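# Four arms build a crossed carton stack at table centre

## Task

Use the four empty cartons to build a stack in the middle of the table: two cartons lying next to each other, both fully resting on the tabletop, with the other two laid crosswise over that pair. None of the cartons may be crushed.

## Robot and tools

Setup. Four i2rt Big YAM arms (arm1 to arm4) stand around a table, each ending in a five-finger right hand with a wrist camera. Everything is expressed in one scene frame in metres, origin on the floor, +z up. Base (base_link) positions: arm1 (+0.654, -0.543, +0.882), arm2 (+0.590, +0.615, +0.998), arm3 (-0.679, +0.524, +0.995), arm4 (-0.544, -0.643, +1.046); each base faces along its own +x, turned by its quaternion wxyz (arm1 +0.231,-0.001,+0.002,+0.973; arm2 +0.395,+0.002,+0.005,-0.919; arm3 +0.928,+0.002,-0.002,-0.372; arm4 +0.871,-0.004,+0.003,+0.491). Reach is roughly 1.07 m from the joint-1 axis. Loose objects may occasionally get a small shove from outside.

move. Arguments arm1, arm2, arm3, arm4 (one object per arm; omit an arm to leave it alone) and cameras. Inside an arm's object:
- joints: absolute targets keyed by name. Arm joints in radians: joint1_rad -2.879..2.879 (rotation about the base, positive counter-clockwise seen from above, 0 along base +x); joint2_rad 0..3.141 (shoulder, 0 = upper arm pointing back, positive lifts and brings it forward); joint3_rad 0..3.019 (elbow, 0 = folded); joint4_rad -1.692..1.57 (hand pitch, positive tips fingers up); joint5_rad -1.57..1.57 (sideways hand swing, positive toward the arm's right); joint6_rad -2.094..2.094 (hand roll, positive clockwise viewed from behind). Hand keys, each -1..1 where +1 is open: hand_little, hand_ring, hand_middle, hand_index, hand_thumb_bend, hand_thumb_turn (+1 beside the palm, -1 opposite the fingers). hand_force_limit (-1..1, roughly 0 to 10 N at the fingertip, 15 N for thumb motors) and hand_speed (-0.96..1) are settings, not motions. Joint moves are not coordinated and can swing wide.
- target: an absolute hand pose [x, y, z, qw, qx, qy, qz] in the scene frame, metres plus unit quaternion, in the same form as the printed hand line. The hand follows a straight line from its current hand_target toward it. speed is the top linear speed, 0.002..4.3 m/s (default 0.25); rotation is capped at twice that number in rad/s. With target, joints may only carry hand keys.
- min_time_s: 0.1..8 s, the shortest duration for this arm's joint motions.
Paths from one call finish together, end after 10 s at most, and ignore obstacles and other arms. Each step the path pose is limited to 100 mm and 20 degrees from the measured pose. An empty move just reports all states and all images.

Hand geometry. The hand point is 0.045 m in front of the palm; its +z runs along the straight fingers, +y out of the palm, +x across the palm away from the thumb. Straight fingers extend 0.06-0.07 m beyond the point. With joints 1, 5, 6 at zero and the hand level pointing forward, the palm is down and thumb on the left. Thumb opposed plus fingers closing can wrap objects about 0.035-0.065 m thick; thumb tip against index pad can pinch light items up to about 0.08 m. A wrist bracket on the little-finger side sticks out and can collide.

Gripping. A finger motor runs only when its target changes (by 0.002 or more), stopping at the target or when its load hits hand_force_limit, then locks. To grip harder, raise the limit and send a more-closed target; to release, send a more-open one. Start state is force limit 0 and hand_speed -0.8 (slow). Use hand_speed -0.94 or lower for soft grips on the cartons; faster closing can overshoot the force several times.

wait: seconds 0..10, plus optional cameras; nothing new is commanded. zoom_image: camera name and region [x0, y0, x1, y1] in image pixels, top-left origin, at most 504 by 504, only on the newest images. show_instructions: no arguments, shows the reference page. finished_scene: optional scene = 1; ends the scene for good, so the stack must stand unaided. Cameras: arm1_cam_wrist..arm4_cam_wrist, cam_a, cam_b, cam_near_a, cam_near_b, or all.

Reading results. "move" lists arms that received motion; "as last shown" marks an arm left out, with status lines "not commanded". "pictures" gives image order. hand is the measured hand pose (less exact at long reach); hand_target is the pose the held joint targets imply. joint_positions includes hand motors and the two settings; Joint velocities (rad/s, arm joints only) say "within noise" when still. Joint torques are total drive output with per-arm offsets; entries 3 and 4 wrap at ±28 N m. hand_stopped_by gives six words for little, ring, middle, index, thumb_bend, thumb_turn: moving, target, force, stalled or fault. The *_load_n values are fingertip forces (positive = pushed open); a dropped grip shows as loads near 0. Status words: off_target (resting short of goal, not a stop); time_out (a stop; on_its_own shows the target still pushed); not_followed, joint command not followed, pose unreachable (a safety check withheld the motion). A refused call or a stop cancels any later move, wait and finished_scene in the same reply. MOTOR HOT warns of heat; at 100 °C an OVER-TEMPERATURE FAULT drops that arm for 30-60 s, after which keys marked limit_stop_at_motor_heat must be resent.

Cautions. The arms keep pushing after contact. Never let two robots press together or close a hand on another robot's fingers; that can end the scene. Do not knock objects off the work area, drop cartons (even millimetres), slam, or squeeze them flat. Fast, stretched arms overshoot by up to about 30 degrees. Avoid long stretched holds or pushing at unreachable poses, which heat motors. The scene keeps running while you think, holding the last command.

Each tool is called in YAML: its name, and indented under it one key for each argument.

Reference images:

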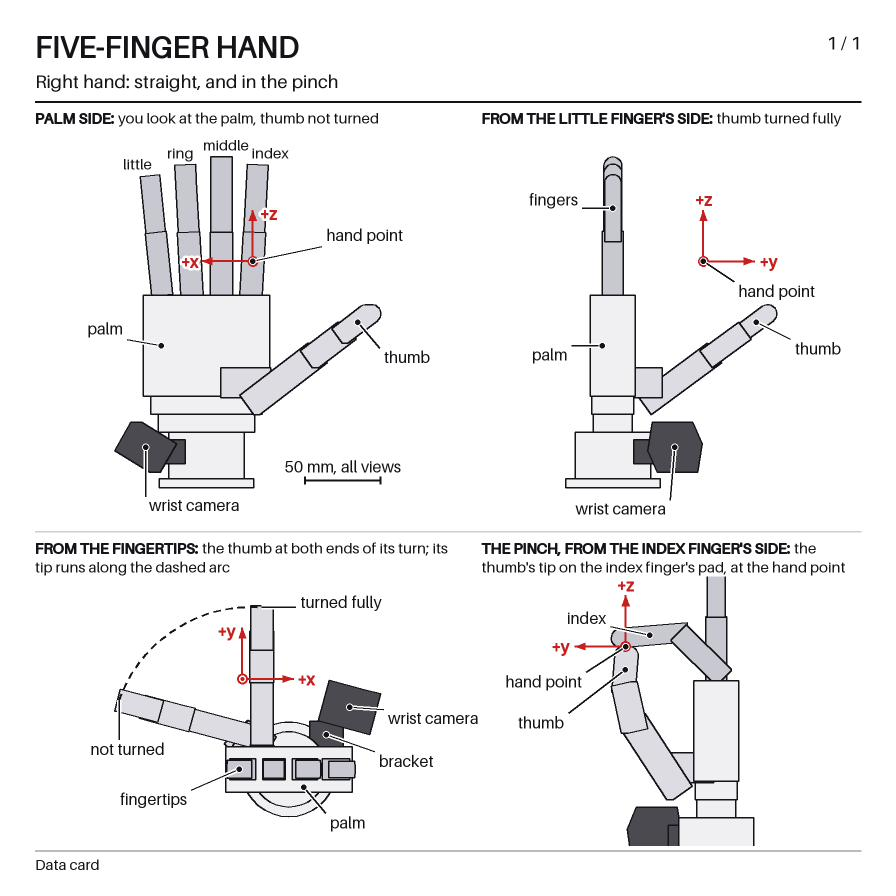

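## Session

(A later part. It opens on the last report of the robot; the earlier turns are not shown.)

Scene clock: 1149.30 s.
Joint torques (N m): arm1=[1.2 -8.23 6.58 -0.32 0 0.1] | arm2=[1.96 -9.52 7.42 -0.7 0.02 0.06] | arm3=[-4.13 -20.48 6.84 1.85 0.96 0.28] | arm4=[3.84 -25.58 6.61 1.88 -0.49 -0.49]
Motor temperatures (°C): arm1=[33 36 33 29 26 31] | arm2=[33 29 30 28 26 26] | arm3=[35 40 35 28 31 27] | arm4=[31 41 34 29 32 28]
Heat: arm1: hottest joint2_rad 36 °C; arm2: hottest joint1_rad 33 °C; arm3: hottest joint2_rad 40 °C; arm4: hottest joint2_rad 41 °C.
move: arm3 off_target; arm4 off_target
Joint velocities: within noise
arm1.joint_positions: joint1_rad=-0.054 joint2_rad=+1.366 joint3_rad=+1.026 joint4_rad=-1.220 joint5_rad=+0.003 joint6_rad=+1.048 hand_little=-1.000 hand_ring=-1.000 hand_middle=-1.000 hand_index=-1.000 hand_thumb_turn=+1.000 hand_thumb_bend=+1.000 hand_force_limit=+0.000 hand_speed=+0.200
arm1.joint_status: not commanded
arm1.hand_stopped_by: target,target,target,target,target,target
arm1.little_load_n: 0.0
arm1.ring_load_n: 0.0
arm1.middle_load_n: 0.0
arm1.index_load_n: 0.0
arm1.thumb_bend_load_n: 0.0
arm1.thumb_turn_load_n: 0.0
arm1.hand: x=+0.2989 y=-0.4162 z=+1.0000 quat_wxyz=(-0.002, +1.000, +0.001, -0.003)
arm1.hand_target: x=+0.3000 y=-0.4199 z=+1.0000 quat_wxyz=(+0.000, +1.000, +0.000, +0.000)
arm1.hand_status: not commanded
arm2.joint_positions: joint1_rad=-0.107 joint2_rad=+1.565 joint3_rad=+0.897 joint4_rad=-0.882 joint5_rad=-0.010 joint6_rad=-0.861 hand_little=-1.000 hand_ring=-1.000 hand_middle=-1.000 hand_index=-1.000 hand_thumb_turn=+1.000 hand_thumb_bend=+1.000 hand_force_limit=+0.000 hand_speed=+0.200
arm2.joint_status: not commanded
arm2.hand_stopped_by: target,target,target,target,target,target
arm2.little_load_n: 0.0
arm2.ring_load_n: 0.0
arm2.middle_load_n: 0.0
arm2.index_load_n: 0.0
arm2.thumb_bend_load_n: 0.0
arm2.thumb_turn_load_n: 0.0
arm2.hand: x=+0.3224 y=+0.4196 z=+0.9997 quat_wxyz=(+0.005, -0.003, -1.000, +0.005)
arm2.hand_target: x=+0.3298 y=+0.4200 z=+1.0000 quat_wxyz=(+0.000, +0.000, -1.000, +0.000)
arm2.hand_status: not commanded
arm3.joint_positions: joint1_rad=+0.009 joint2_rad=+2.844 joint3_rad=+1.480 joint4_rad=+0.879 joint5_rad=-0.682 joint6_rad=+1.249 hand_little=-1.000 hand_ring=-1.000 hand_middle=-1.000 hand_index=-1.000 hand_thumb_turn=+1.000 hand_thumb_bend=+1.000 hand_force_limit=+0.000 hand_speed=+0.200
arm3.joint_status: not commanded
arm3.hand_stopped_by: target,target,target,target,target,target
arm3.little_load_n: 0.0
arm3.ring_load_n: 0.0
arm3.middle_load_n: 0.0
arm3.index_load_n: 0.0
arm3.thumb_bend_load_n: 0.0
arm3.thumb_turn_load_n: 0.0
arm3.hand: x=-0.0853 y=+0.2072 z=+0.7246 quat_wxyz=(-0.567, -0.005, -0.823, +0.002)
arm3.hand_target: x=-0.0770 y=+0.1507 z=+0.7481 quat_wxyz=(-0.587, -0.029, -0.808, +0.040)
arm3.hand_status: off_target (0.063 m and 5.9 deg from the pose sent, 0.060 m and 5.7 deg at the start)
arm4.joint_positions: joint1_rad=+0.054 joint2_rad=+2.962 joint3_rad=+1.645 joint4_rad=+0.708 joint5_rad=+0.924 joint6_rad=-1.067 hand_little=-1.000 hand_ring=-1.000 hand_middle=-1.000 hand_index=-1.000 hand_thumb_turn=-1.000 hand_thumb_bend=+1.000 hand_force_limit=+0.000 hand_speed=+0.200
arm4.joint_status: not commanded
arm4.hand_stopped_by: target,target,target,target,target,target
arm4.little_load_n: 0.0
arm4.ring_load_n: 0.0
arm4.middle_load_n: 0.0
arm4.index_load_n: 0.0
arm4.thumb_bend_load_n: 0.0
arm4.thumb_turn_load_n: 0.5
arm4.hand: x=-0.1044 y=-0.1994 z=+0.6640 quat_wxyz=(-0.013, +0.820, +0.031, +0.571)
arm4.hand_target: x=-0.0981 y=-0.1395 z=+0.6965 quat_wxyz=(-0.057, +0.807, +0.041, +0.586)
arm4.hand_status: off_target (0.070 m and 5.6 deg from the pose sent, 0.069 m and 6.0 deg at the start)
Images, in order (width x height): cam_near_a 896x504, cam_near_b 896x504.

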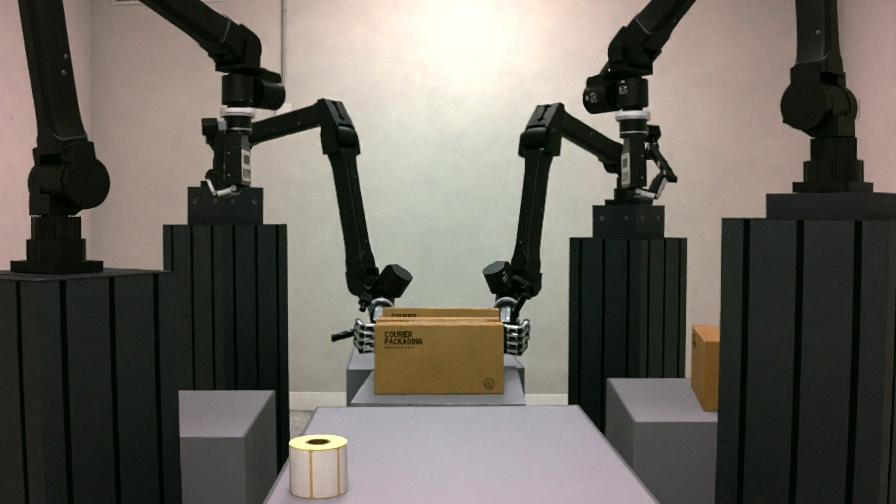

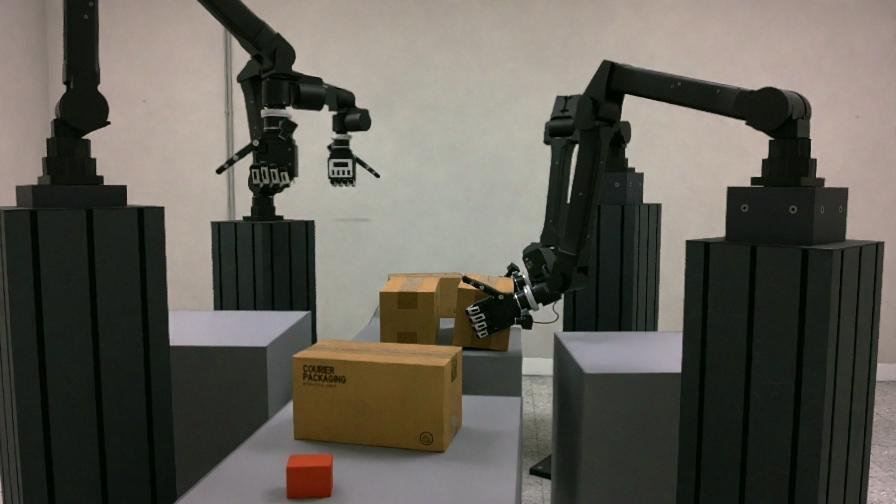

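move:
  arm3: {"target":[-0.0674,0.1487,0.728,0.5870,0.0294,0.8080,-0.0405],"speed":0.04}
  arm4: {"target":[-0.0899,-0.1368,0.676,-0.0566,0.8070,0.0411,0.5863],"speed":0.04}

move:
  arm3: {"target":[-0.0424,0.1487,0.730,0.5870,0.0294,0.8080,-0.0405],"speed":0.04}
  arm4: {"target":[-0.0649,-0.1368,0.678,-0.0566,0.8070,0.0411,0.5863],"speed":0.04}
  cameras: ["cam_near_a","cam_near_b"]

zoom_image:
  camera: "cam_near_b"
  region: [340, 200, 600, 380]

Scene clock: 1154.77 s.
Joint torques (N m): arm1=[1.26 -8.12 6.61 -0.4 0.01 0.1] | arm2=[2.08 -10.05 7.53 -0.58 0.03 0.07] | arm3=[-4.42 -19.84 6.93 1.78 1.25 0.3] | arm4=[4.19 -24.59 6.76 1.85 -0.83 -0.53]
Motor temperatures (°C): arm1=[33 36 33 29 25 31] | arm2=[33 29 30 28 26 26] | arm3=[35 40 35 28 31 27] | arm4=[31 41 34 29 32 28]
Heat: arm1: hottest joint2_rad 36 °C; arm2: hottest joint1_rad 33 °C; arm3: hottest joint2_rad 40 °C; arm4: hottest joint2_rad 41 °C.
move: arm3 off_target; arm4 off_target
Joint velocities: within noise
arm1, arm2: as last shown
arm3.joint_positions: joint1_rad=+0.018 joint2_rad=+2.878 joint3_rad=+1.530 joint4_rad=+0.879 joint5_rad=-0.683 joint6_rad=+1.249 hand_little=-1.000 hand_ring=-1.000 hand_middle=-1.000 hand_index=-1.000 hand_thumb_turn=+1.000 hand_thumb_bend=+1.000 hand_force_limit=+0.000 hand_speed=+0.200
arm3.joint_status: not commanded
arm3.hand_stopped_by: target,target,target,target,target,target
arm3.little_load_n: 0.0
arm3.ring_load_n: 0.0
arm3.middle_load_n: 0.0
arm3.index_load_n: 0.0
arm3.thumb_bend_load_n: -0.5
arm3.thumb_turn_load_n: 0.0
arm3.hand: x=-0.0763 y=+0.2068 z=+0.7158 quat_wxyz=(-0.572, +0.002, -0.820, +0.004)
arm3.hand_target: x=-0.0721 y=+0.1507 z=+0.7312 quat_wxyz=(-0.587, -0.029, -0.808, +0.040)
arm3.hand_status: off_target (0.060 m and 5.9 deg from the pose sent, 0.061 m and 5.9 deg at the start)
arm4.joint_positions: joint1_rad=+0.044 joint2_rad=+2.998 joint3_rad=+1.694 joint4_rad=+0.708 joint5_rad=+0.926 joint6_rad=-1.067 hand_little=-1.000 hand_ring=-1.000 hand_middle=-1.000 hand_index=-1.000 hand_thumb_turn=-1.000 hand_thumb_bend=+1.000 hand_force_limit=+0.000 hand_speed=+0.200
arm4.joint_status: not commanded
arm4.hand_stopped_by: target,target,target,target,target,target
arm4.little_load_n: 0.0
arm4.ring_load_n: 0.0
arm4.middle_load_n: 0.0
arm4.index_load_n: 0.0
arm4.thumb_bend_load_n: 0.0
arm4.thumb_turn_load_n: 0.5
arm4.hand: x=-0.0967 y=-0.1984 z=+0.6532 quat_wxyz=(-0.014, +0.818, +0.023, +0.575)
arm4.hand_target: x=-0.0933 y=-0.1394 z=+0.6797 quat_wxyz=(-0.057, +0.807, +0.041, +0.586)
arm4.hand_status: off_target (0.066 m and 5.6 deg from the pose sent, 0.065 m and 5.6 deg at the start)
pictures: none

Scene clock: 1156.10 s.
Joint torques (N m): arm1=[1.03 -8.18 6.61 -0.39 0.01 0.09] | arm2=[2.2 -10.46 7.58 -0.59 0.04 0.05] | arm3=[-4.48 -20.84 7.39 1.25 1.3 0.32] | arm4=[4.19 -25.41 6.89 1.63 -0.79 -0.57]
Motor temperatures (°C): arm1=[33 36 33 29 25 31] | arm2=[33 29 30 28 26 26] | arm3=[35 40 35 28 31 27] | arm4=[31 41 34 29 32 28]
Heat: arm1: hottest joint2_rad 36 °C; arm2: hottest joint1_rad 33 °C; arm3: hottest joint2_rad 40 °C; arm4: hottest joint2_rad 41 °C.
move: arm3 off_target; arm4 off_target
Joint velocities: arm1=[-0.005 0.005 -0.007 -0.002 -0.007 -0.154] | arm2=[within noise] | arm3=[within noise] | arm4=[within noise]
arm1, arm2: as last shown
arm3.joint_positions: joint1_rad=+0.046 joint2_rad=+2.892 joint3_rad=+1.585 joint4_rad=+0.855 joint5_rad=-0.657 joint6_rad=+1.263 hand_little=-1.000 hand_ring=-1.000 hand_middle=-1.000 hand_index=-1.000 hand_thumb_turn=+1.000 hand_thumb_bend=+1.000 hand_force_limit=+0.000 hand_speed=+0.200
arm3.joint_status: not commanded
arm3.hand_stopped_by: target,target,target,target,target,target
arm3.little_load_n: 0.0
arm3.ring_load_n: 0.0
arm3.middle_load_n: 0.0
arm3.index_load_n: 0.0
arm3.thumb_bend_load_n: 0.0
arm3.thumb_turn_load_n: -0.5
arm3.hand: x=-0.0532 y=+0.2077 z=+0.7160 quat_wxyz=(-0.575, +0.004, -0.818, +0.007)
arm3.hand_target: x=-0.0474 y=+0.1508 z=+0.7335 quat_wxyz=(-0.587, -0.029, -0.808, +0.041)
arm3.hand_status: off_target (0.062 m and 5.8 deg from the pose sent, 0.069 m and 5.9 deg at the start)
arm4.joint_positions: joint1_rad=+0.007 joint2_rad=+3.010 joint3_rad=+1.738 joint4_rad=+0.706 joint5_rad=+0.893 joint6_rad=-1.088 hand_little=-1.000 hand_ring=-1.000 hand_middle=-1.000 hand_index=-1.000 hand_thumb_turn=-1.000 hand_thumb_bend=+1.000 hand_force_limit=+0.000 hand_speed=+0.200
arm4.joint_status: not commanded
arm4.hand_stopped_by: target,target,target,target,target,target
arm4.little_load_n: 0.0
arm4.ring_load_n: 0.0
arm4.middle_load_n: 0.0
arm4.index_load_n: 0.0
arm4.thumb_bend_load_n: 0.0
arm4.thumb_turn_load_n: 0.0
arm4.hand: x=-0.0719 y=-0.1966 z=+0.6531 quat_wxyz=(-0.020, +0.818, +0.018, +0.575)
arm4.hand_target: x=-0.0682 y=-0.1392 z=+0.6814 quat_wxyz=(-0.057, +0.807, +0.040, +0.587)
arm4.hand_status: off_target (0.065 m and 5.3 deg from the pose sent, 0.074 m and 5.6 deg at the start)
Images, in order (width x height): cam_near_a 896x504, cam_near_b 896x504.

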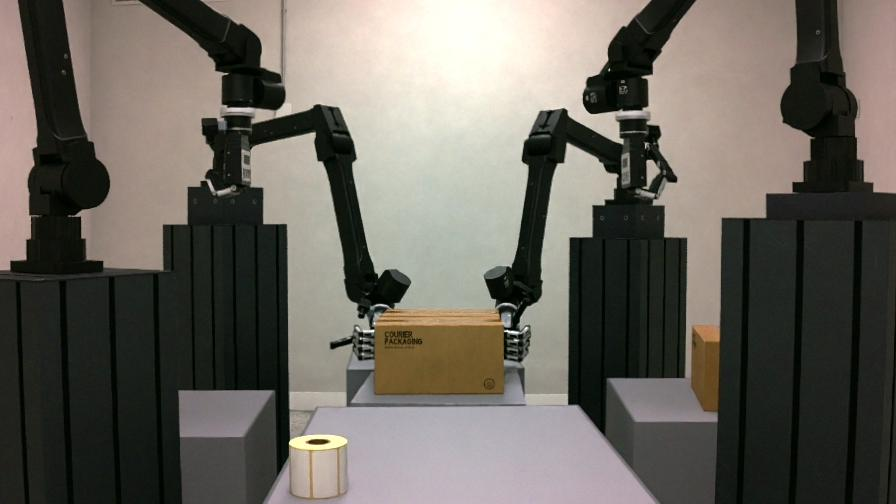

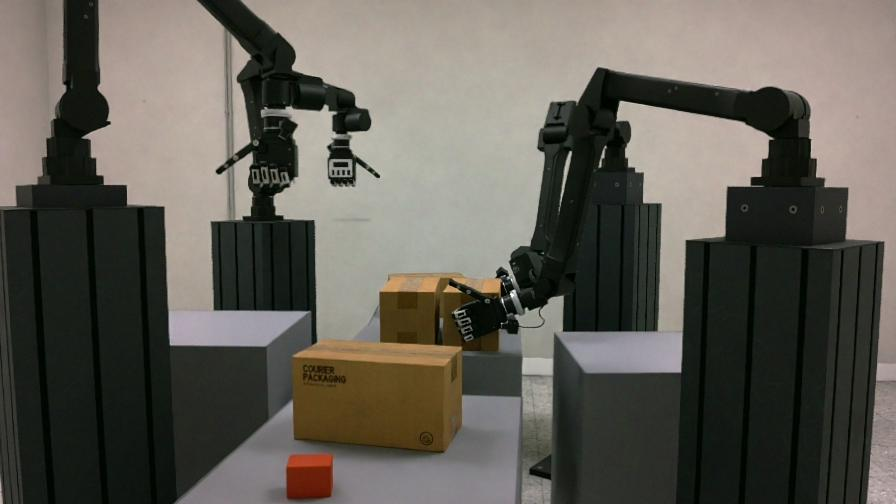

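Scaled by 1.938 from the camera's image (finer frame: 1280x720).

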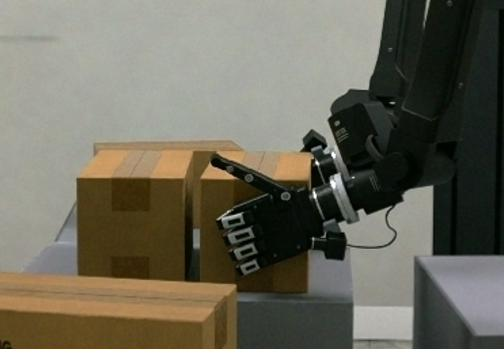

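move:
  arm3: {"target":[-0.0294,0.1487,0.731,0.5870,0.0294,0.8080,-0.0405],"speed":0.03}
  arm4: {"target":[-0.0519,-0.1368,0.679,-0.0566,0.8070,0.0411,0.5863],"speed":0.03}
  cameras: ["cam_near_b"]

zoom_image:
  camera: "cam_near_b"
  region: [340, 200, 600, 380]

Scene clock: 1159.90 s.
Joint torques (N m): arm1=[0.85 -8.18 6.65 -0.31 0.02 0.09] | arm2=[1.67 -10.34 7.24 -0.81 0.07 0.03] | arm3=[-4.48 -21.01 7.58 1.31 1.31 0.31] | arm4=[3.72 -25.64 7.16 1.7 -0.8 -0.53]
Motor temperatures (°C): arm1=[33 36 33 29 25 31] | arm2=[33 29 30 28 26 26] | arm3=[35 40 35 28 31 27] | arm4=[31 41 34 29 32 28]
Heat: arm1: hottest joint2_rad 36 °C; arm2: hottest joint1_rad 33 °C; arm3: hottest joint2_rad 40 °C; arm4: hottest joint2_rad 41 °C.
move: arm3 off_target; arm4 off_target
Joint velocities: within noise
arm1, arm2: as last shown
arm3.joint_positions: joint1_rad=+0.061 joint2_rad=+2.899 joint3_rad=+1.617 joint4_rad=+0.834 joint5_rad=-0.643 joint6_rad=+1.271 hand_little=-1.000 hand_ring=-1.000 hand_middle=-1.000 hand_index=-1.000 hand_thumb_turn=+1.000 hand_thumb_bend=+1.000 hand_force_limit=+0.000 hand_speed=+0.200
arm3.joint_status: not commanded
arm3.hand_stopped_by: target,target,target,target,target,target
arm3.little_load_n: 0.0
arm3.ring_load_n: 0.0
arm3.middle_load_n: 0.0
arm3.index_load_n: 0.0
arm3.thumb_bend_load_n: -0.5
arm3.thumb_turn_load_n: 0.5
arm3.hand: x=-0.0403 y=+0.2079 z=+0.7162 quat_wxyz=(-0.574, +0.004, -0.819, +0.007)
arm3.hand_target: x=-0.0347 y=+0.1507 z=+0.7343 quat_wxyz=(-0.587, -0.029, -0.808, +0.041)
arm3.hand_status: off_target (0.062 m and 5.7 deg from the pose sent, 0.065 m and 5.7 deg at the start)
arm4.joint_positions: joint1_rad=-0.012 joint2_rad=+3.015 joint3_rad=+1.762 joint4_rad=+0.698 joint5_rad=+0.876 joint6_rad=-1.102 hand_little=-1.000 hand_ring=-1.000 hand_middle=-1.000 hand_index=-1.000 hand_thumb_turn=-1.000 hand_thumb_bend=+1.000 hand_force_limit=+0.000 hand_speed=+0.200
arm4.joint_status: not commanded
arm4.hand_stopped_by: target,target,target,target,target,target
arm4.little_load_n: 0.0
arm4.ring_load_n: 0.0
arm4.middle_load_n: 0.0
arm4.index_load_n: 0.0
arm4.thumb_bend_load_n: 0.0
arm4.thumb_turn_load_n: 0.5
arm4.hand: x=-0.0591 y=-0.1962 z=+0.6536 quat_wxyz=(-0.020, +0.818, +0.017, +0.574)
arm4.hand_target: x=-0.0553 y=-0.1391 z=+0.6823 quat_wxyz=(-0.057, +0.807, +0.040, +0.587)
arm4.hand_status: off_target (0.065 m and 5.3 deg from the pose sent, 0.068 m and 5.3 deg at the start)
Images, in order (width x height): cam_near_b 896x504.

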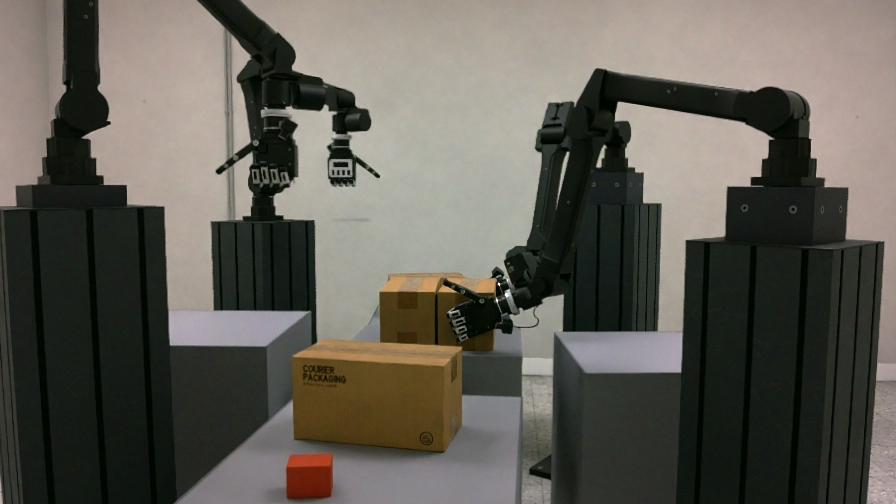

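Scaled by 1.938 from the camera's image (finer frame: 1280x720).

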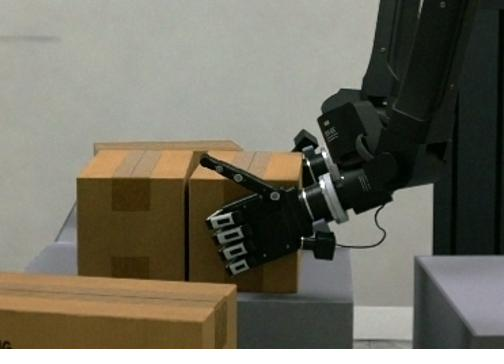

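move:
  arm3: {"target":[-0.0344,0.176,0.724,0.5875,0.0147,0.8086,-0.0202],"speed":0.03}
  arm4: {"target":[-0.0559,-0.165,0.670,-0.0283,0.8086,0.0206,0.5875],"speed":0.03}

move:
  arm3: {"target":[-0.0404,0.265,0.724,0.5878,0,0.8090,0],"speed":0.08}
  arm4: {"target":[-0.0559,-0.260,0.670,0,0.8090,0,0.5878],"speed":0.08}
  cameras: ["cam_near_a","cam_near_b"]

zoom_image:
  camera: "cam_near_b"
  region: [340, 200, 600, 380]

zoom_image:
  camera: "cam_near_a"
  region: [320, 220, 590, 410]

Scene clock: 1168.07 s.
Joint torques (N m): arm1=[1.26 -8.06 6.61 -0.38 0.01 0.08] | arm2=[2.55 -10.29 7.34 -0.57 -0.02 0.04] | arm3=[-2.9 -20.13 6.19 1.99 0.31 0.2] | arm4=[2.78 -24.59 5.75 1.52 0.12 -0.35]
Motor temperatures (°C): arm1=[33 36 33 29 25 30] | arm2=[33 29 30 28 26 26] | arm3=[35 40 35 28 31 27] | arm4=[31 41 34 29 32 28]
Heat: arm1: hottest joint2_rad 36 °C; arm2: hottest joint1_rad 33 °C; arm3: hottest joint2_rad 40 °C; arm4: hottest joint2_rad 41 °C.
move: arm3 off_target; arm4 off_target
Joint velocities: within noise
arm1, arm2: as last shown
arm3.joint_positions: joint1_rad=+0.061 joint2_rad=+2.902 joint3_rad=+1.624 joint4_rad=+0.834 joint5_rad=-0.649 joint6_rad=+1.281 hand_little=-1.000 hand_ring=-1.000 hand_middle=-1.000 hand_index=-1.000 hand_thumb_turn=+1.000 hand_thumb_bend=+1.000 hand_force_limit=+0.000 hand_speed=+0.200
arm3.joint_status: not commanded
arm3.hand_stopped_by: target,target,target,target,target,target
arm3.little_load_n: 0.0
arm3.ring_load_n: 0.0
arm3.middle_load_n: 0.0
arm3.index_load_n: 0.0
arm3.thumb_bend_load_n: 0.0
arm3.thumb_turn_load_n: 0.0
arm3.hand: x=-0.0392 y=+0.2081 z=+0.7168 quat_wxyz=(-0.576, +0.002, -0.818, +0.002)
arm3.hand_target: x=-0.0361 y=+0.1767 z=+0.7251 quat_wxyz=(-0.588, -0.014, -0.809, +0.020)
arm3.hand_status: off_target (0.033 m and 3.3 deg from the pose sent, 0.033 m and 3.3 deg at the start)
arm4.joint_positions: joint1_rad=-0.011 joint2_rad=+3.019 joint3_rad=+1.769 joint4_rad=+0.687 joint5_rad=+0.905 joint6_rad=-1.102 hand_little=-1.000 hand_ring=-1.000 hand_middle=-1.000 hand_index=-1.000 hand_thumb_turn=-1.000 hand_thumb_bend=+1.000 hand_force_limit=+0.000 hand_speed=+0.200
arm4.joint_status: not commanded
arm4.hand_stopped_by: target,target,target,target,target,target
arm4.little_load_n: 0.0
arm4.ring_load_n: 0.0
arm4.middle_load_n: 0.0
arm4.index_load_n: 0.0
arm4.thumb_bend_load_n: 0.0
arm4.thumb_turn_load_n: 0.0
arm4.hand: x=-0.0592 y=-0.2010 z=+0.6545 quat_wxyz=(-0.007, +0.816, +0.012, +0.578)
arm4.hand_target: x=-0.0572 y=-0.1659 z=+0.6712 quat_wxyz=(-0.028, +0.809, +0.020, +0.587)
arm4.hand_status: off_target (0.039 m and 2.9 deg from the pose sent, 0.036 m and 2.1 deg at the start)
pictures: none

Scene clock: 1169.90 s.
Joint torques (N m): arm1=[0.85 -7.94 6.56 -0.32 0.01 0.09] | arm2=[2.08 -10.4 7.39 -0.64 0.02 0.09] | arm3=[0.26 -20.66 1.94 2.51 -0.04 0.04] | arm4=[0.67 -23.82 1.87 2.24 0.33 -0.27]
Motor temperatures (°C): arm1=[33 36 33 29 25 30] | arm2=[33 29 30 28 26 26] | arm3=[35 40 35 28 31 27] | arm4=[31 41 34 29 32 28]
Heat: arm1: hottest joint2_rad 36 °C; arm2: hottest joint1_rad 33 °C; arm3: hottest joint2_rad 40 °C; arm4: hottest joint2_rad 41 °C.
move: arm3 done; arm4 off_target
Joint velocities: within noise
arm1, arm2: as last shown
arm3.joint_positions: joint1_rad=+0.128 joint2_rad=+2.894 joint3_rad=+1.513 joint4_rad=+0.972 joint5_rad=-0.592 joint6_rad=+1.338 hand_little=-1.000 hand_ring=-1.000 hand_middle=-1.000 hand_index=-1.000 hand_thumb_turn=+1.000 hand_thumb_bend=+1.000 hand_force_limit=+0.000 hand_speed=+0.200
arm3.joint_status: not commanded
arm3.hand_stopped_by: target,target,target,target,target,target
arm3.little_load_n: 0.0
arm3.ring_load_n: 0.0
arm3.middle_load_n: 0.0
arm3.index_load_n: 0.0
arm3.thumb_bend_load_n: 0.0
arm3.thumb_turn_load_n: 0.0
arm3.hand: x=-0.0443 y=+0.2600 z=+0.7163 quat_wxyz=(-0.581, -0.004, -0.814, -0.002)
arm3.hand_target: x=-0.0405 y=+0.2650 z=+0.7239 quat_wxyz=(-0.588, +0.000, -0.809, +0.000)
arm3.hand_status: done (0.010 m and 1.0 deg from the pose sent, 0.057 m and 1.7 deg at the start)
arm4.joint_positions: joint1_rad=-0.065 joint2_rad=+2.987 joint3_rad=+1.594 joint4_rad=+0.851 joint5_rad=+0.892 joint6_rad=-1.141 hand_little=-1.000 hand_ring=-1.000 hand_middle=-1.000 hand_index=-1.000 hand_thumb_turn=-1.000 hand_thumb_bend=+1.000 hand_force_limit=+0.000 hand_speed=+0.200
arm4.joint_status: not commanded
arm4.hand_stopped_by: target,target,target,target,target,target
arm4.little_load_n: 0.0
arm4.ring_load_n: 0.0
arm4.middle_load_n: 0.0
arm4.index_load_n: 0.5
arm4.thumb_bend_load_n: 0.0
arm4.thumb_turn_load_n: 0.5
arm4.hand: x=-0.0636 y=-0.2673 z=+0.6574 quat_wxyz=(+0.008, +0.814, +0.005, +0.581)
arm4.hand_target: x=-0.0560 y=-0.2601 z=+0.6699 quat_wxyz=(+0.000, +0.809, +0.000, +0.588)
arm4.hand_status: off_target (0.016 m and 1.4 deg from the pose sent, 0.061 m and 2.1 deg at the start)
Images, in order (width x height): cam_near_a 896x504, cam_near_b 896x504.

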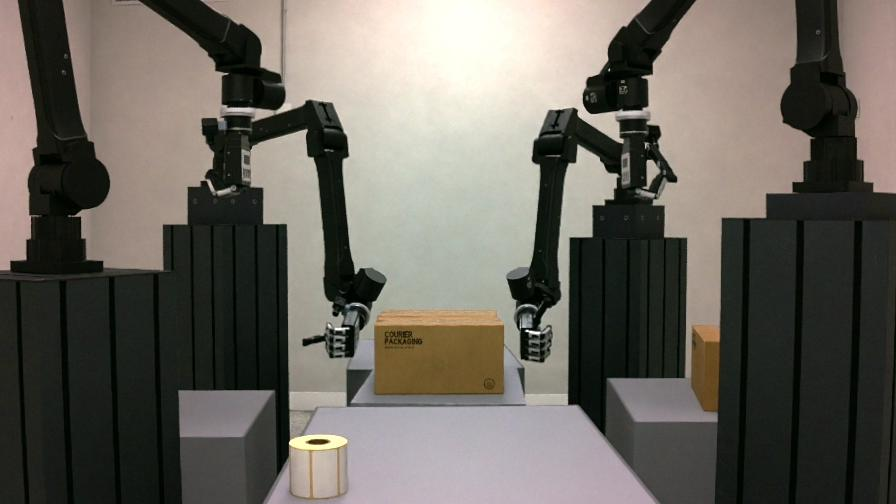

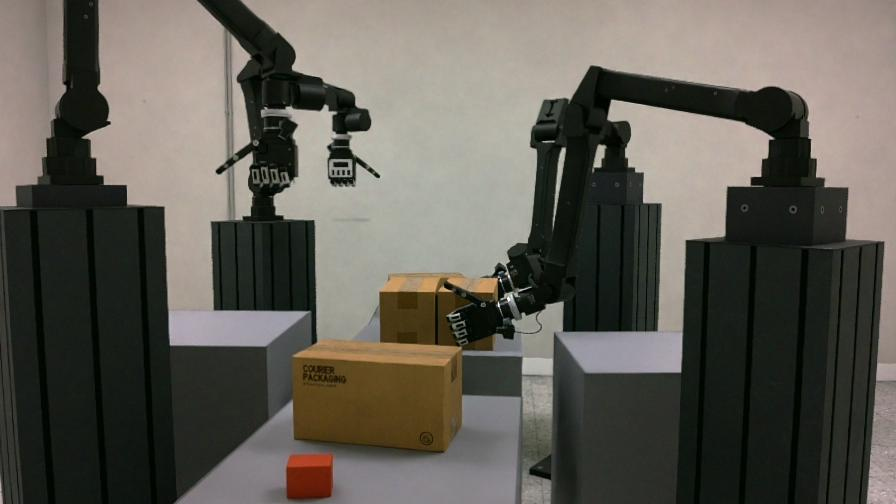

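Scaled by 1.938 from the camera's image (finer frame: 1280x720).

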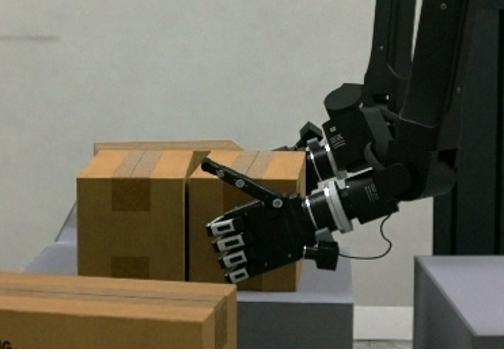

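Scaled by 1.867 from the camera's image (finer frame: 1280x720).

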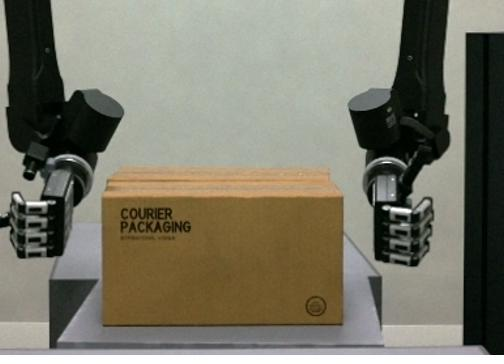

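move:
  arm3: {"target":[-0.06,0.30,0.90,0.26,0,0.966,0],"speed":0.25}
  arm4: {"target":[-0.09,-0.30,0.90,0,0.966,0,0.26],"speed":0.25,"joints":{"hand_thumb_turn":1}}
  arm2: {"target":[0.300,0.50,0.95,0,0.7581,0.6521,0],"speed":0.25}
  arm1: {"target":[0.340,-0.55,0.95,0,0.7071,0.7071,0],"speed":0.25}
  cameras: ["cam_near_a","cam_near_b"]

zoom_image:
  camera: "cam_near_b"
  region: [370, 250, 510, 350]

zoom_image:
  camera: "cam_near_a"
  region: [600, 290, 740, 440]

Scene clock: 1221.07 s.
Joint torques (N m): arm1=[0.97 -7.88 6.12 0.24 0.07 -0.08] | arm2=[0.26 -7.65 6.38 0.27 -0.1 0.04] | arm3=[0.44 -18.9 7.57 0.31 -0.04 -0.14] | arm4=[-0.03 -21.77 5.96 0.84 0.25 -0.05]
Motor temperatures (°C): arm1=[32 36 33 29 25 30] | arm2=[33 29 30 27 26 26] | arm3=[35 40 33 28 29 27] | arm4=[31 41 32 29 31 27]
Heat: arm1: hottest joint2_rad 36 °C; arm2: hottest joint1_rad 33 °C; arm3: hottest joint2_rad 40 °C; arm4: hottest joint2_rad 41 °C.
move: arm1 done; arm2 done; arm3 off_target; arm4 off_target
Joint velocities: within noise
arm1.joint_positions: joint1_rad=+0.400 joint2_rad=+1.426 joint3_rad=+0.950 joint4_rad=-1.094 joint5_rad=+0.003 joint6_rad=-0.051 hand_little=-1.000 hand_ring=-1.000 hand_middle=-1.000 hand_index=-1.000 hand_thumb_turn=+1.000 hand_thumb_bend=+1.000 hand_force_limit=+0.000 hand_speed=+0.200
arm1.joint_status: not commanded
arm1.hand_stopped_by: target,target,target,target,target,target
arm1.little_load_n: 0.0
arm1.ring_load_n: 0.0
arm1.middle_load_n: 0.0
arm1.index_load_n: 0.0
arm1.thumb_bend_load_n: 0.0
arm1.thumb_turn_load_n: 0.0
arm1.hand: x=+0.3404 y=-0.5489 z=+0.9530 quat_wxyz=(+0.000, +0.712, +0.702, +0.000)
arm1.hand_target: x=+0.3402 y=-0.5501 z=+0.9500 quat_wxyz=(+0.000, +0.707, +0.707, +0.000)
arm1.hand_status: done (0.003 m and 0.9 deg from the pose sent, 0.149 m and 89.9 deg at the start)
arm2.joint_positions: joint1_rad=-0.587 joint2_rad=+1.586 joint3_rad=+0.757 joint4_rad=-0.732 joint5_rad=-0.010 joint6_rad=+0.355 hand_little=-1.000 hand_ring=-1.000 hand_middle=-1.000 hand_index=-1.000 hand_thumb_turn=+1.000 hand_thumb_bend=+1.000 hand_force_limit=+0.000 hand_speed=+0.200
arm2.joint_status: not commanded
arm2.hand_stopped_by: target,target,target,target,target,target
arm2.little_load_n: 0.5
arm2.ring_load_n: 0.5
arm2.middle_load_n: 0.0
arm2.index_load_n: 0.0
arm2.thumb_bend_load_n: 0.0
arm2.thumb_turn_load_n: 0.0
arm2.hand: x=+0.2986 y=+0.4966 z=+0.9557 quat_wxyz=(+0.002, -0.752, -0.659, +0.003)
arm2.hand_target: x=+0.3001 y=+0.5000 z=+0.9502 quat_wxyz=(+0.000, -0.758, -0.652, +0.000)
arm2.hand_status: done (0.007 m and 1.2 deg from the pose sent, 0.097 m and 98.3 deg at the start)
arm3.joint_positions: joint1_rad=+0.230 joint2_rad=+2.155 joint3_rad=+1.261 joint4_rad=-0.240 joint5_rad=-0.251 joint6_rad=+1.117 hand_little=-1.000 hand_ring=-1.000 hand_middle=-1.000 hand_index=-1.000 hand_thumb_turn=+1.000 hand_thumb_bend=+1.000 hand_force_limit=+0.000 hand_speed=+0.200
arm3.joint_status: not commanded
arm3.hand_stopped_by: target,target,target,target,target,target
arm3.little_load_n: 0.0
arm3.ring_load_n: 0.0
arm3.middle_load_n: 0.0
arm3.index_load_n: 0.0
arm3.thumb_bend_load_n: 0.0
arm3.thumb_turn_load_n: 0.0
arm3.hand: x=-0.0764 y=+0.3010 z=+0.8877 quat_wxyz=(-0.250, -0.011, -0.968, -0.007)
arm3.hand_target: x=-0.0605 y=+0.3004 z=+0.9003 quat_wxyz=(-0.260, +0.000, -0.966, +0.000)
arm3.hand_status: off_target (0.021 m and 1.9 deg from the pose sent, 0.189 m and 41.0 deg at the start)
arm4.joint_positions: joint1_rad=-0.210 joint2_rad=+2.172 joint3_rad=+1.239 joint4_rad=-0.283 joint5_rad=+0.369 joint6_rad=-0.840 hand_little=-1.000 hand_ring=-1.000 hand_middle=-1.000 hand_index=-1.000 hand_thumb_turn=+1.000 hand_thumb_bend=+1.000 hand_force_limit=+0.000 hand_speed=+0.200
arm4.joint_status: all done
arm4.hand_stopped_by: target,target,target,target,target,target
arm4.little_load_n: 0.0
arm4.ring_load_n: 0.0
arm4.middle_load_n: 0.0
arm4.index_load_n: 0.0
arm4.thumb_bend_load_n: 0.0
arm4.thumb_turn_load_n: 0.0
arm4.hand: x=-0.1030 y=-0.3104 z=+0.8865 quat_wxyz=(+0.013, +0.968, +0.010, +0.250)
arm4.hand_target: x=-0.0902 y=-0.3002 z=+0.9003 quat_wxyz=(+0.000, +0.966, +0.000, +0.260)
arm4.hand_status: off_target (0.021 m and 2.2 deg from the pose sent, 0.246 m and 40.9 deg at the start)
Images, in order (width x height): cam_near_a 896x504, cam_near_b 896x504.

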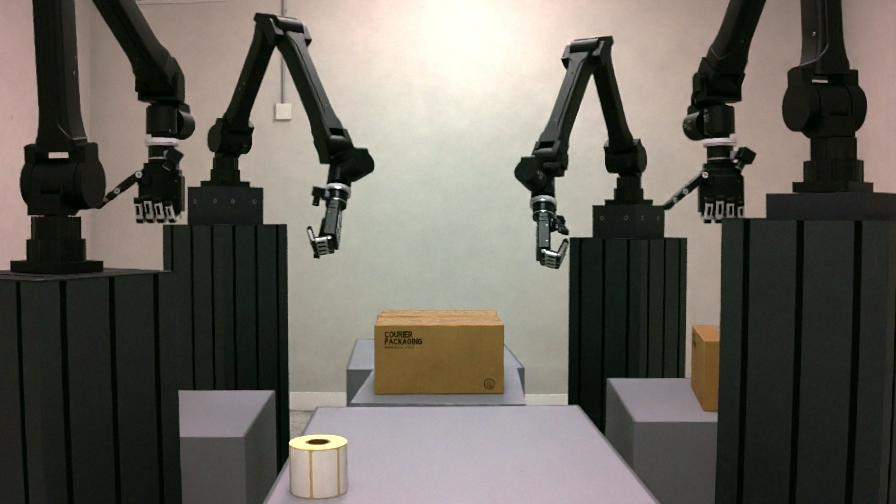

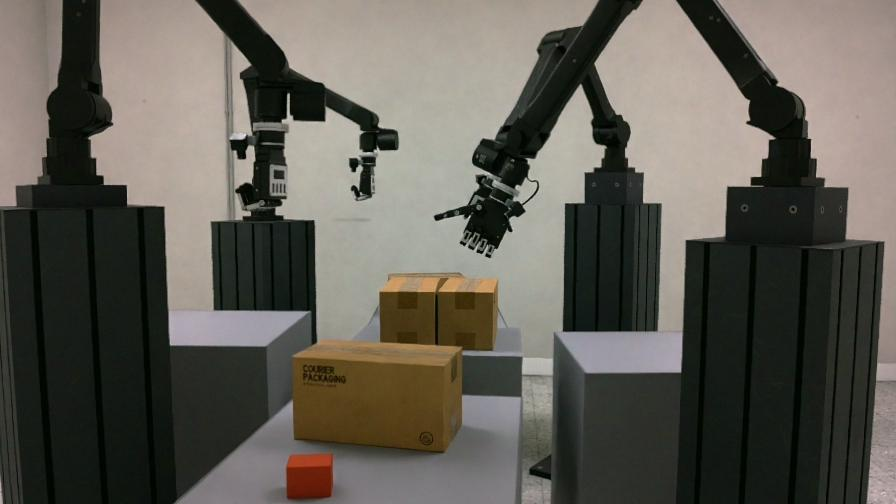

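Scaled by 3.600 from the camera's image (finer frame: 1280x720).

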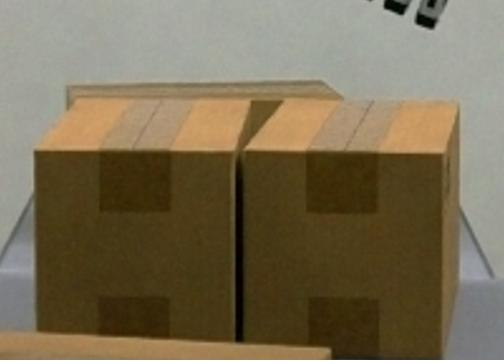

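Scaled by 3.360 from the camera's image (finer frame: 1280x720).

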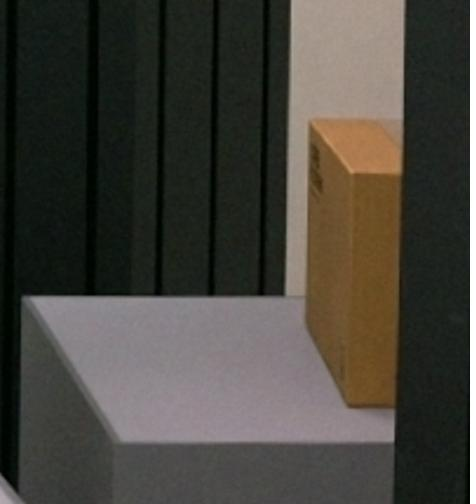

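move:
  arm3: {"target":[-0.18,0.60,0.93,0,0.6494,-0.7604,0],"speed":0.3}
  arm4: {"target":[-0.15,-0.45,0.93,0,0.7071,-0.7071,0],"speed":0.3}
  arm2: {"target":[0.289,0.575,0.85,0,0.7604,0.6494,0],"speed":0.25}
  cameras: ["cam_a","cam_b","cam_near_b","arm1_cam_wrist"]

zoom_image:
  camera: "cam_b"
  region: [400, 180, 560, 300]

zoom_image:
  camera: "cam_a"
  region: [250, 260, 410, 380]

zoom_image:
  camera: "cam_near_b"
  region: [340, 240, 540, 360]

Scene clock: 1241.03 s.
Joint torques (N m): arm1=[0.91 -7.77 6.22 0.16 0.06 -0.08] | arm2=[-0.32 -8.76 4.37 0.35 -0.17 -0.09] | arm3=[-0.5 -16.62 8.24 -0.59 0.19 -0.16] | arm4=[0.44 -19.55 3.99 0.31 -0.03 -0.02]
Motor temperatures (°C): arm1=[32 36 33 29 25 30] | arm2=[33 29 30 27 26 26] | arm3=[34 40 34 28 29 27] | arm4=[31 40 33 29 31 27]
Heat: arm1: hottest joint2_rad 36 °C; arm2: hottest joint1_rad 33 °C; arm3: hottest joint2_rad 40 °C; arm4: hottest joint2_rad 40 °C.
move: arm2 done; arm3 off_target; arm4 done
Joint velocities: within noise
arm1: as last shown
arm1.joint_positions: joint1_rad=+0.400 joint2_rad=+1.426 joint3_rad=+0.950 joint4_rad=-1.094 joint5_rad=+0.003 joint6_rad=-0.052 hand_little=-1.000 hand_ring=-1.000 hand_middle=-1.000 hand_index=-1.000 hand_thumb_turn=+1.000 hand_thumb_bend=+1.000 hand_force_limit=+0.000 hand_speed=+0.200
arm1.middle_load_n: 0.5
arm2.joint_positions: joint1_rad=-0.798 joint2_rad=+1.865 joint3_rad=+0.723 joint4_rad=-0.423 joint5_rad=-0.010 joint6_rad=+0.166 hand_little=-1.000 hand_ring=-1.000 hand_middle=-1.000 hand_index=-1.000 hand_thumb_turn=+1.000 hand_thumb_bend=+1.000 hand_force_limit=+0.000 hand_speed=+0.200
arm2.joint_status: not commanded
arm2.hand_stopped_by: target,target,target,target,target,target
arm2.little_load_n: 0.0
arm2.ring_load_n: 0.0
arm2.middle_load_n: 0.0
arm2.index_load_n: 0.0
arm2.thumb_bend_load_n: 0.0
arm2.thumb_turn_load_n: 0.0
arm2.hand: x=+0.2877 y=+0.5707 z=+0.8557 quat_wxyz=(+0.002, -0.759, -0.651, +0.002)
arm2.hand_target: x=+0.2892 y=+0.5749 z=+0.8502 quat_wxyz=(+0.000, -0.760, -0.649, +0.000)
arm2.hand_status: done (0.007 m and 0.4 deg from the pose sent, 0.132 m and 1.6 deg at the start)
arm3.joint_positions: joint1_rad=+0.828 joint2_rad=+2.035 joint3_rad=+1.340 joint4_rad=-0.897 joint5_rad=-0.002 joint6_rad=+0.232 hand_little=-1.000 hand_ring=-1.000 hand_middle=-1.000 hand_index=-1.000 hand_thumb_turn=+1.000 hand_thumb_bend=+1.000 hand_force_limit=+0.000 hand_speed=+0.200
arm3.joint_status: not commanded
arm3.hand_stopped_by: target,target,target,target,target,target
arm3.little_load_n: 0.0
arm3.ring_load_n: 0.0
arm3.middle_load_n: 0.0
arm3.index_load_n: 0.0
arm3.thumb_bend_load_n: 0.0
arm3.thumb_turn_load_n: 0.0
arm3.hand: x=-0.1941 y=+0.5992 z=+0.9255 quat_wxyz=(+0.005, +0.646, -0.764, -0.006)
arm3.hand_target: x=-0.1803 y=+0.6000 z=+0.9302 quat_wxyz=(+0.000, +0.649, -0.760, +0.000)
arm3.hand_status: off_target (0.015 m and 1.0 deg from the pose sent, 0.319 m and 86.4 deg at the start)
arm4.joint_positions: joint1_rad=-0.684 joint2_rad=+2.008 joint3_rad=+1.112 joint4_rad=-0.681 joint5_rad=-0.007 joint6_rad=+0.332 hand_little=-1.000 hand_ring=-1.000 hand_middle=-1.000 hand_index=-1.000 hand_thumb_turn=+1.000 hand_thumb_bend=+1.000 hand_force_limit=+0.000 hand_speed=+0.200
arm4.joint_status: not commanded
arm4.hand_stopped_by: target,target,target,target,target,target
arm4.little_load_n: 0.0
arm4.ring_load_n: 0.0
arm4.middle_load_n: 0.0
arm4.index_load_n: 0.0
arm4.thumb_bend_load_n: 0.0
arm4.thumb_turn_load_n: 0.0
arm4.hand: x=-0.1528 y=-0.4513 z=+0.9226 quat_wxyz=(+0.005, +0.711, -0.703, -0.002)
arm4.hand_target: x=-0.1500 y=-0.4499 z=+0.9300 quat_wxyz=(+0.000, +0.707, -0.707, +0.000)
arm4.hand_status: done (0.008 m and 0.9 deg from the pose sent, 0.154 m and 94.7 deg at the start)
pictures: arm1_cam_wrist, cam_a, cam_b, cam_near_b
Images, in order (width x height): arm1_cam_wrist 672x504, cam_a 896x504, cam_b 896x504, cam_near_b 896x504.

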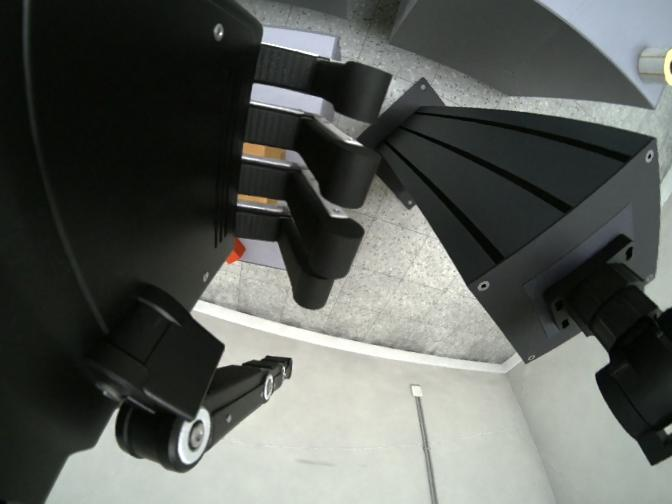

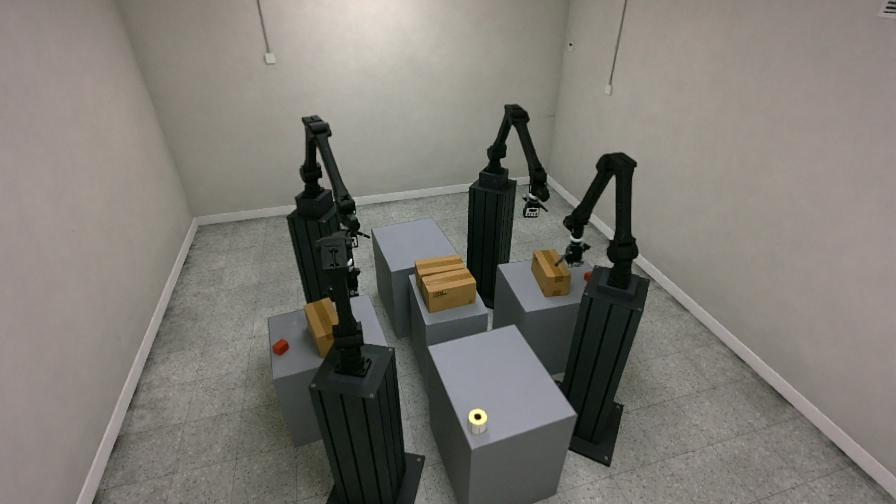

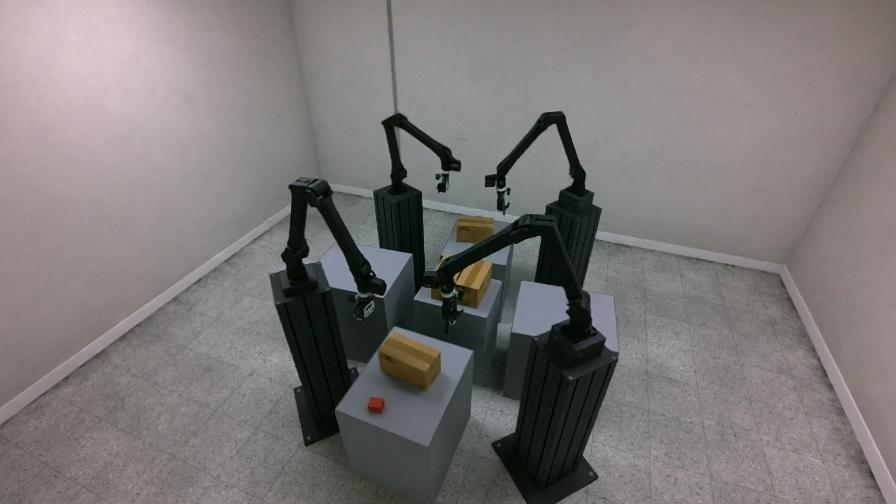

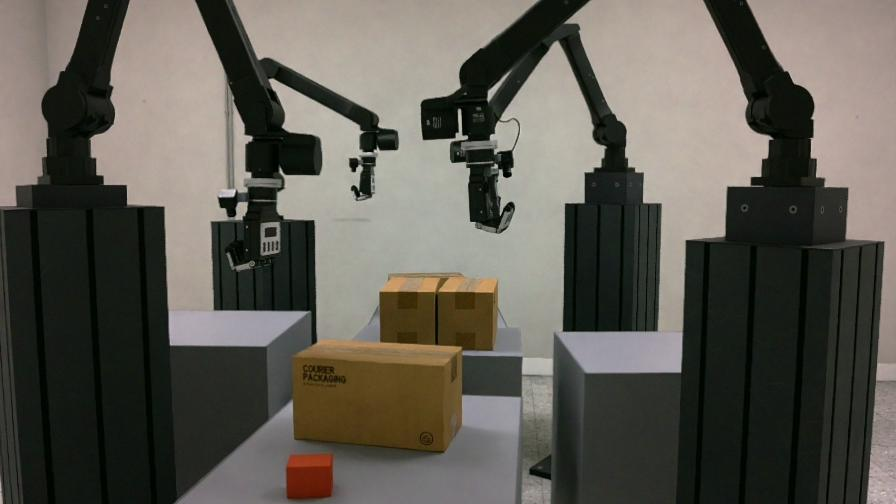

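Scaled by 3.150 from the camera's image (finer frame: 1280x720).

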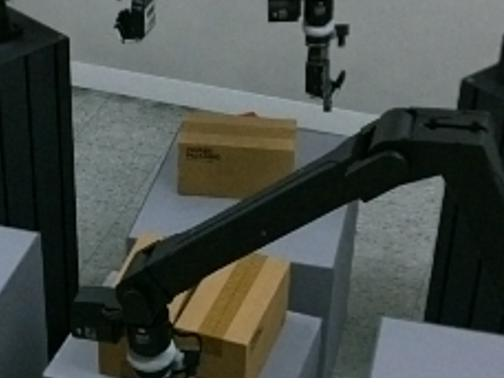

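Scaled by 3.150 from the camera's image (finer frame: 1280x720).

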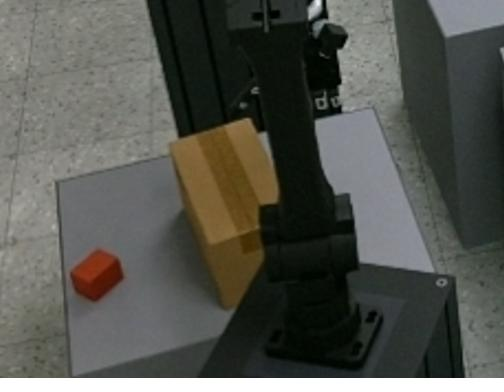

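Scaled by 2.520 from the camera's image (finer frame: 1280x720).

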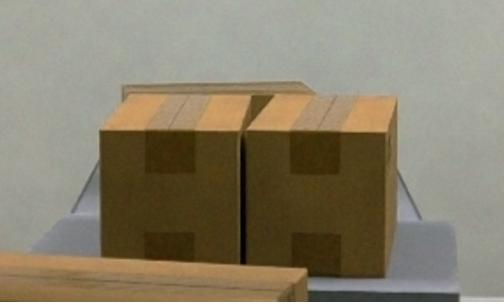

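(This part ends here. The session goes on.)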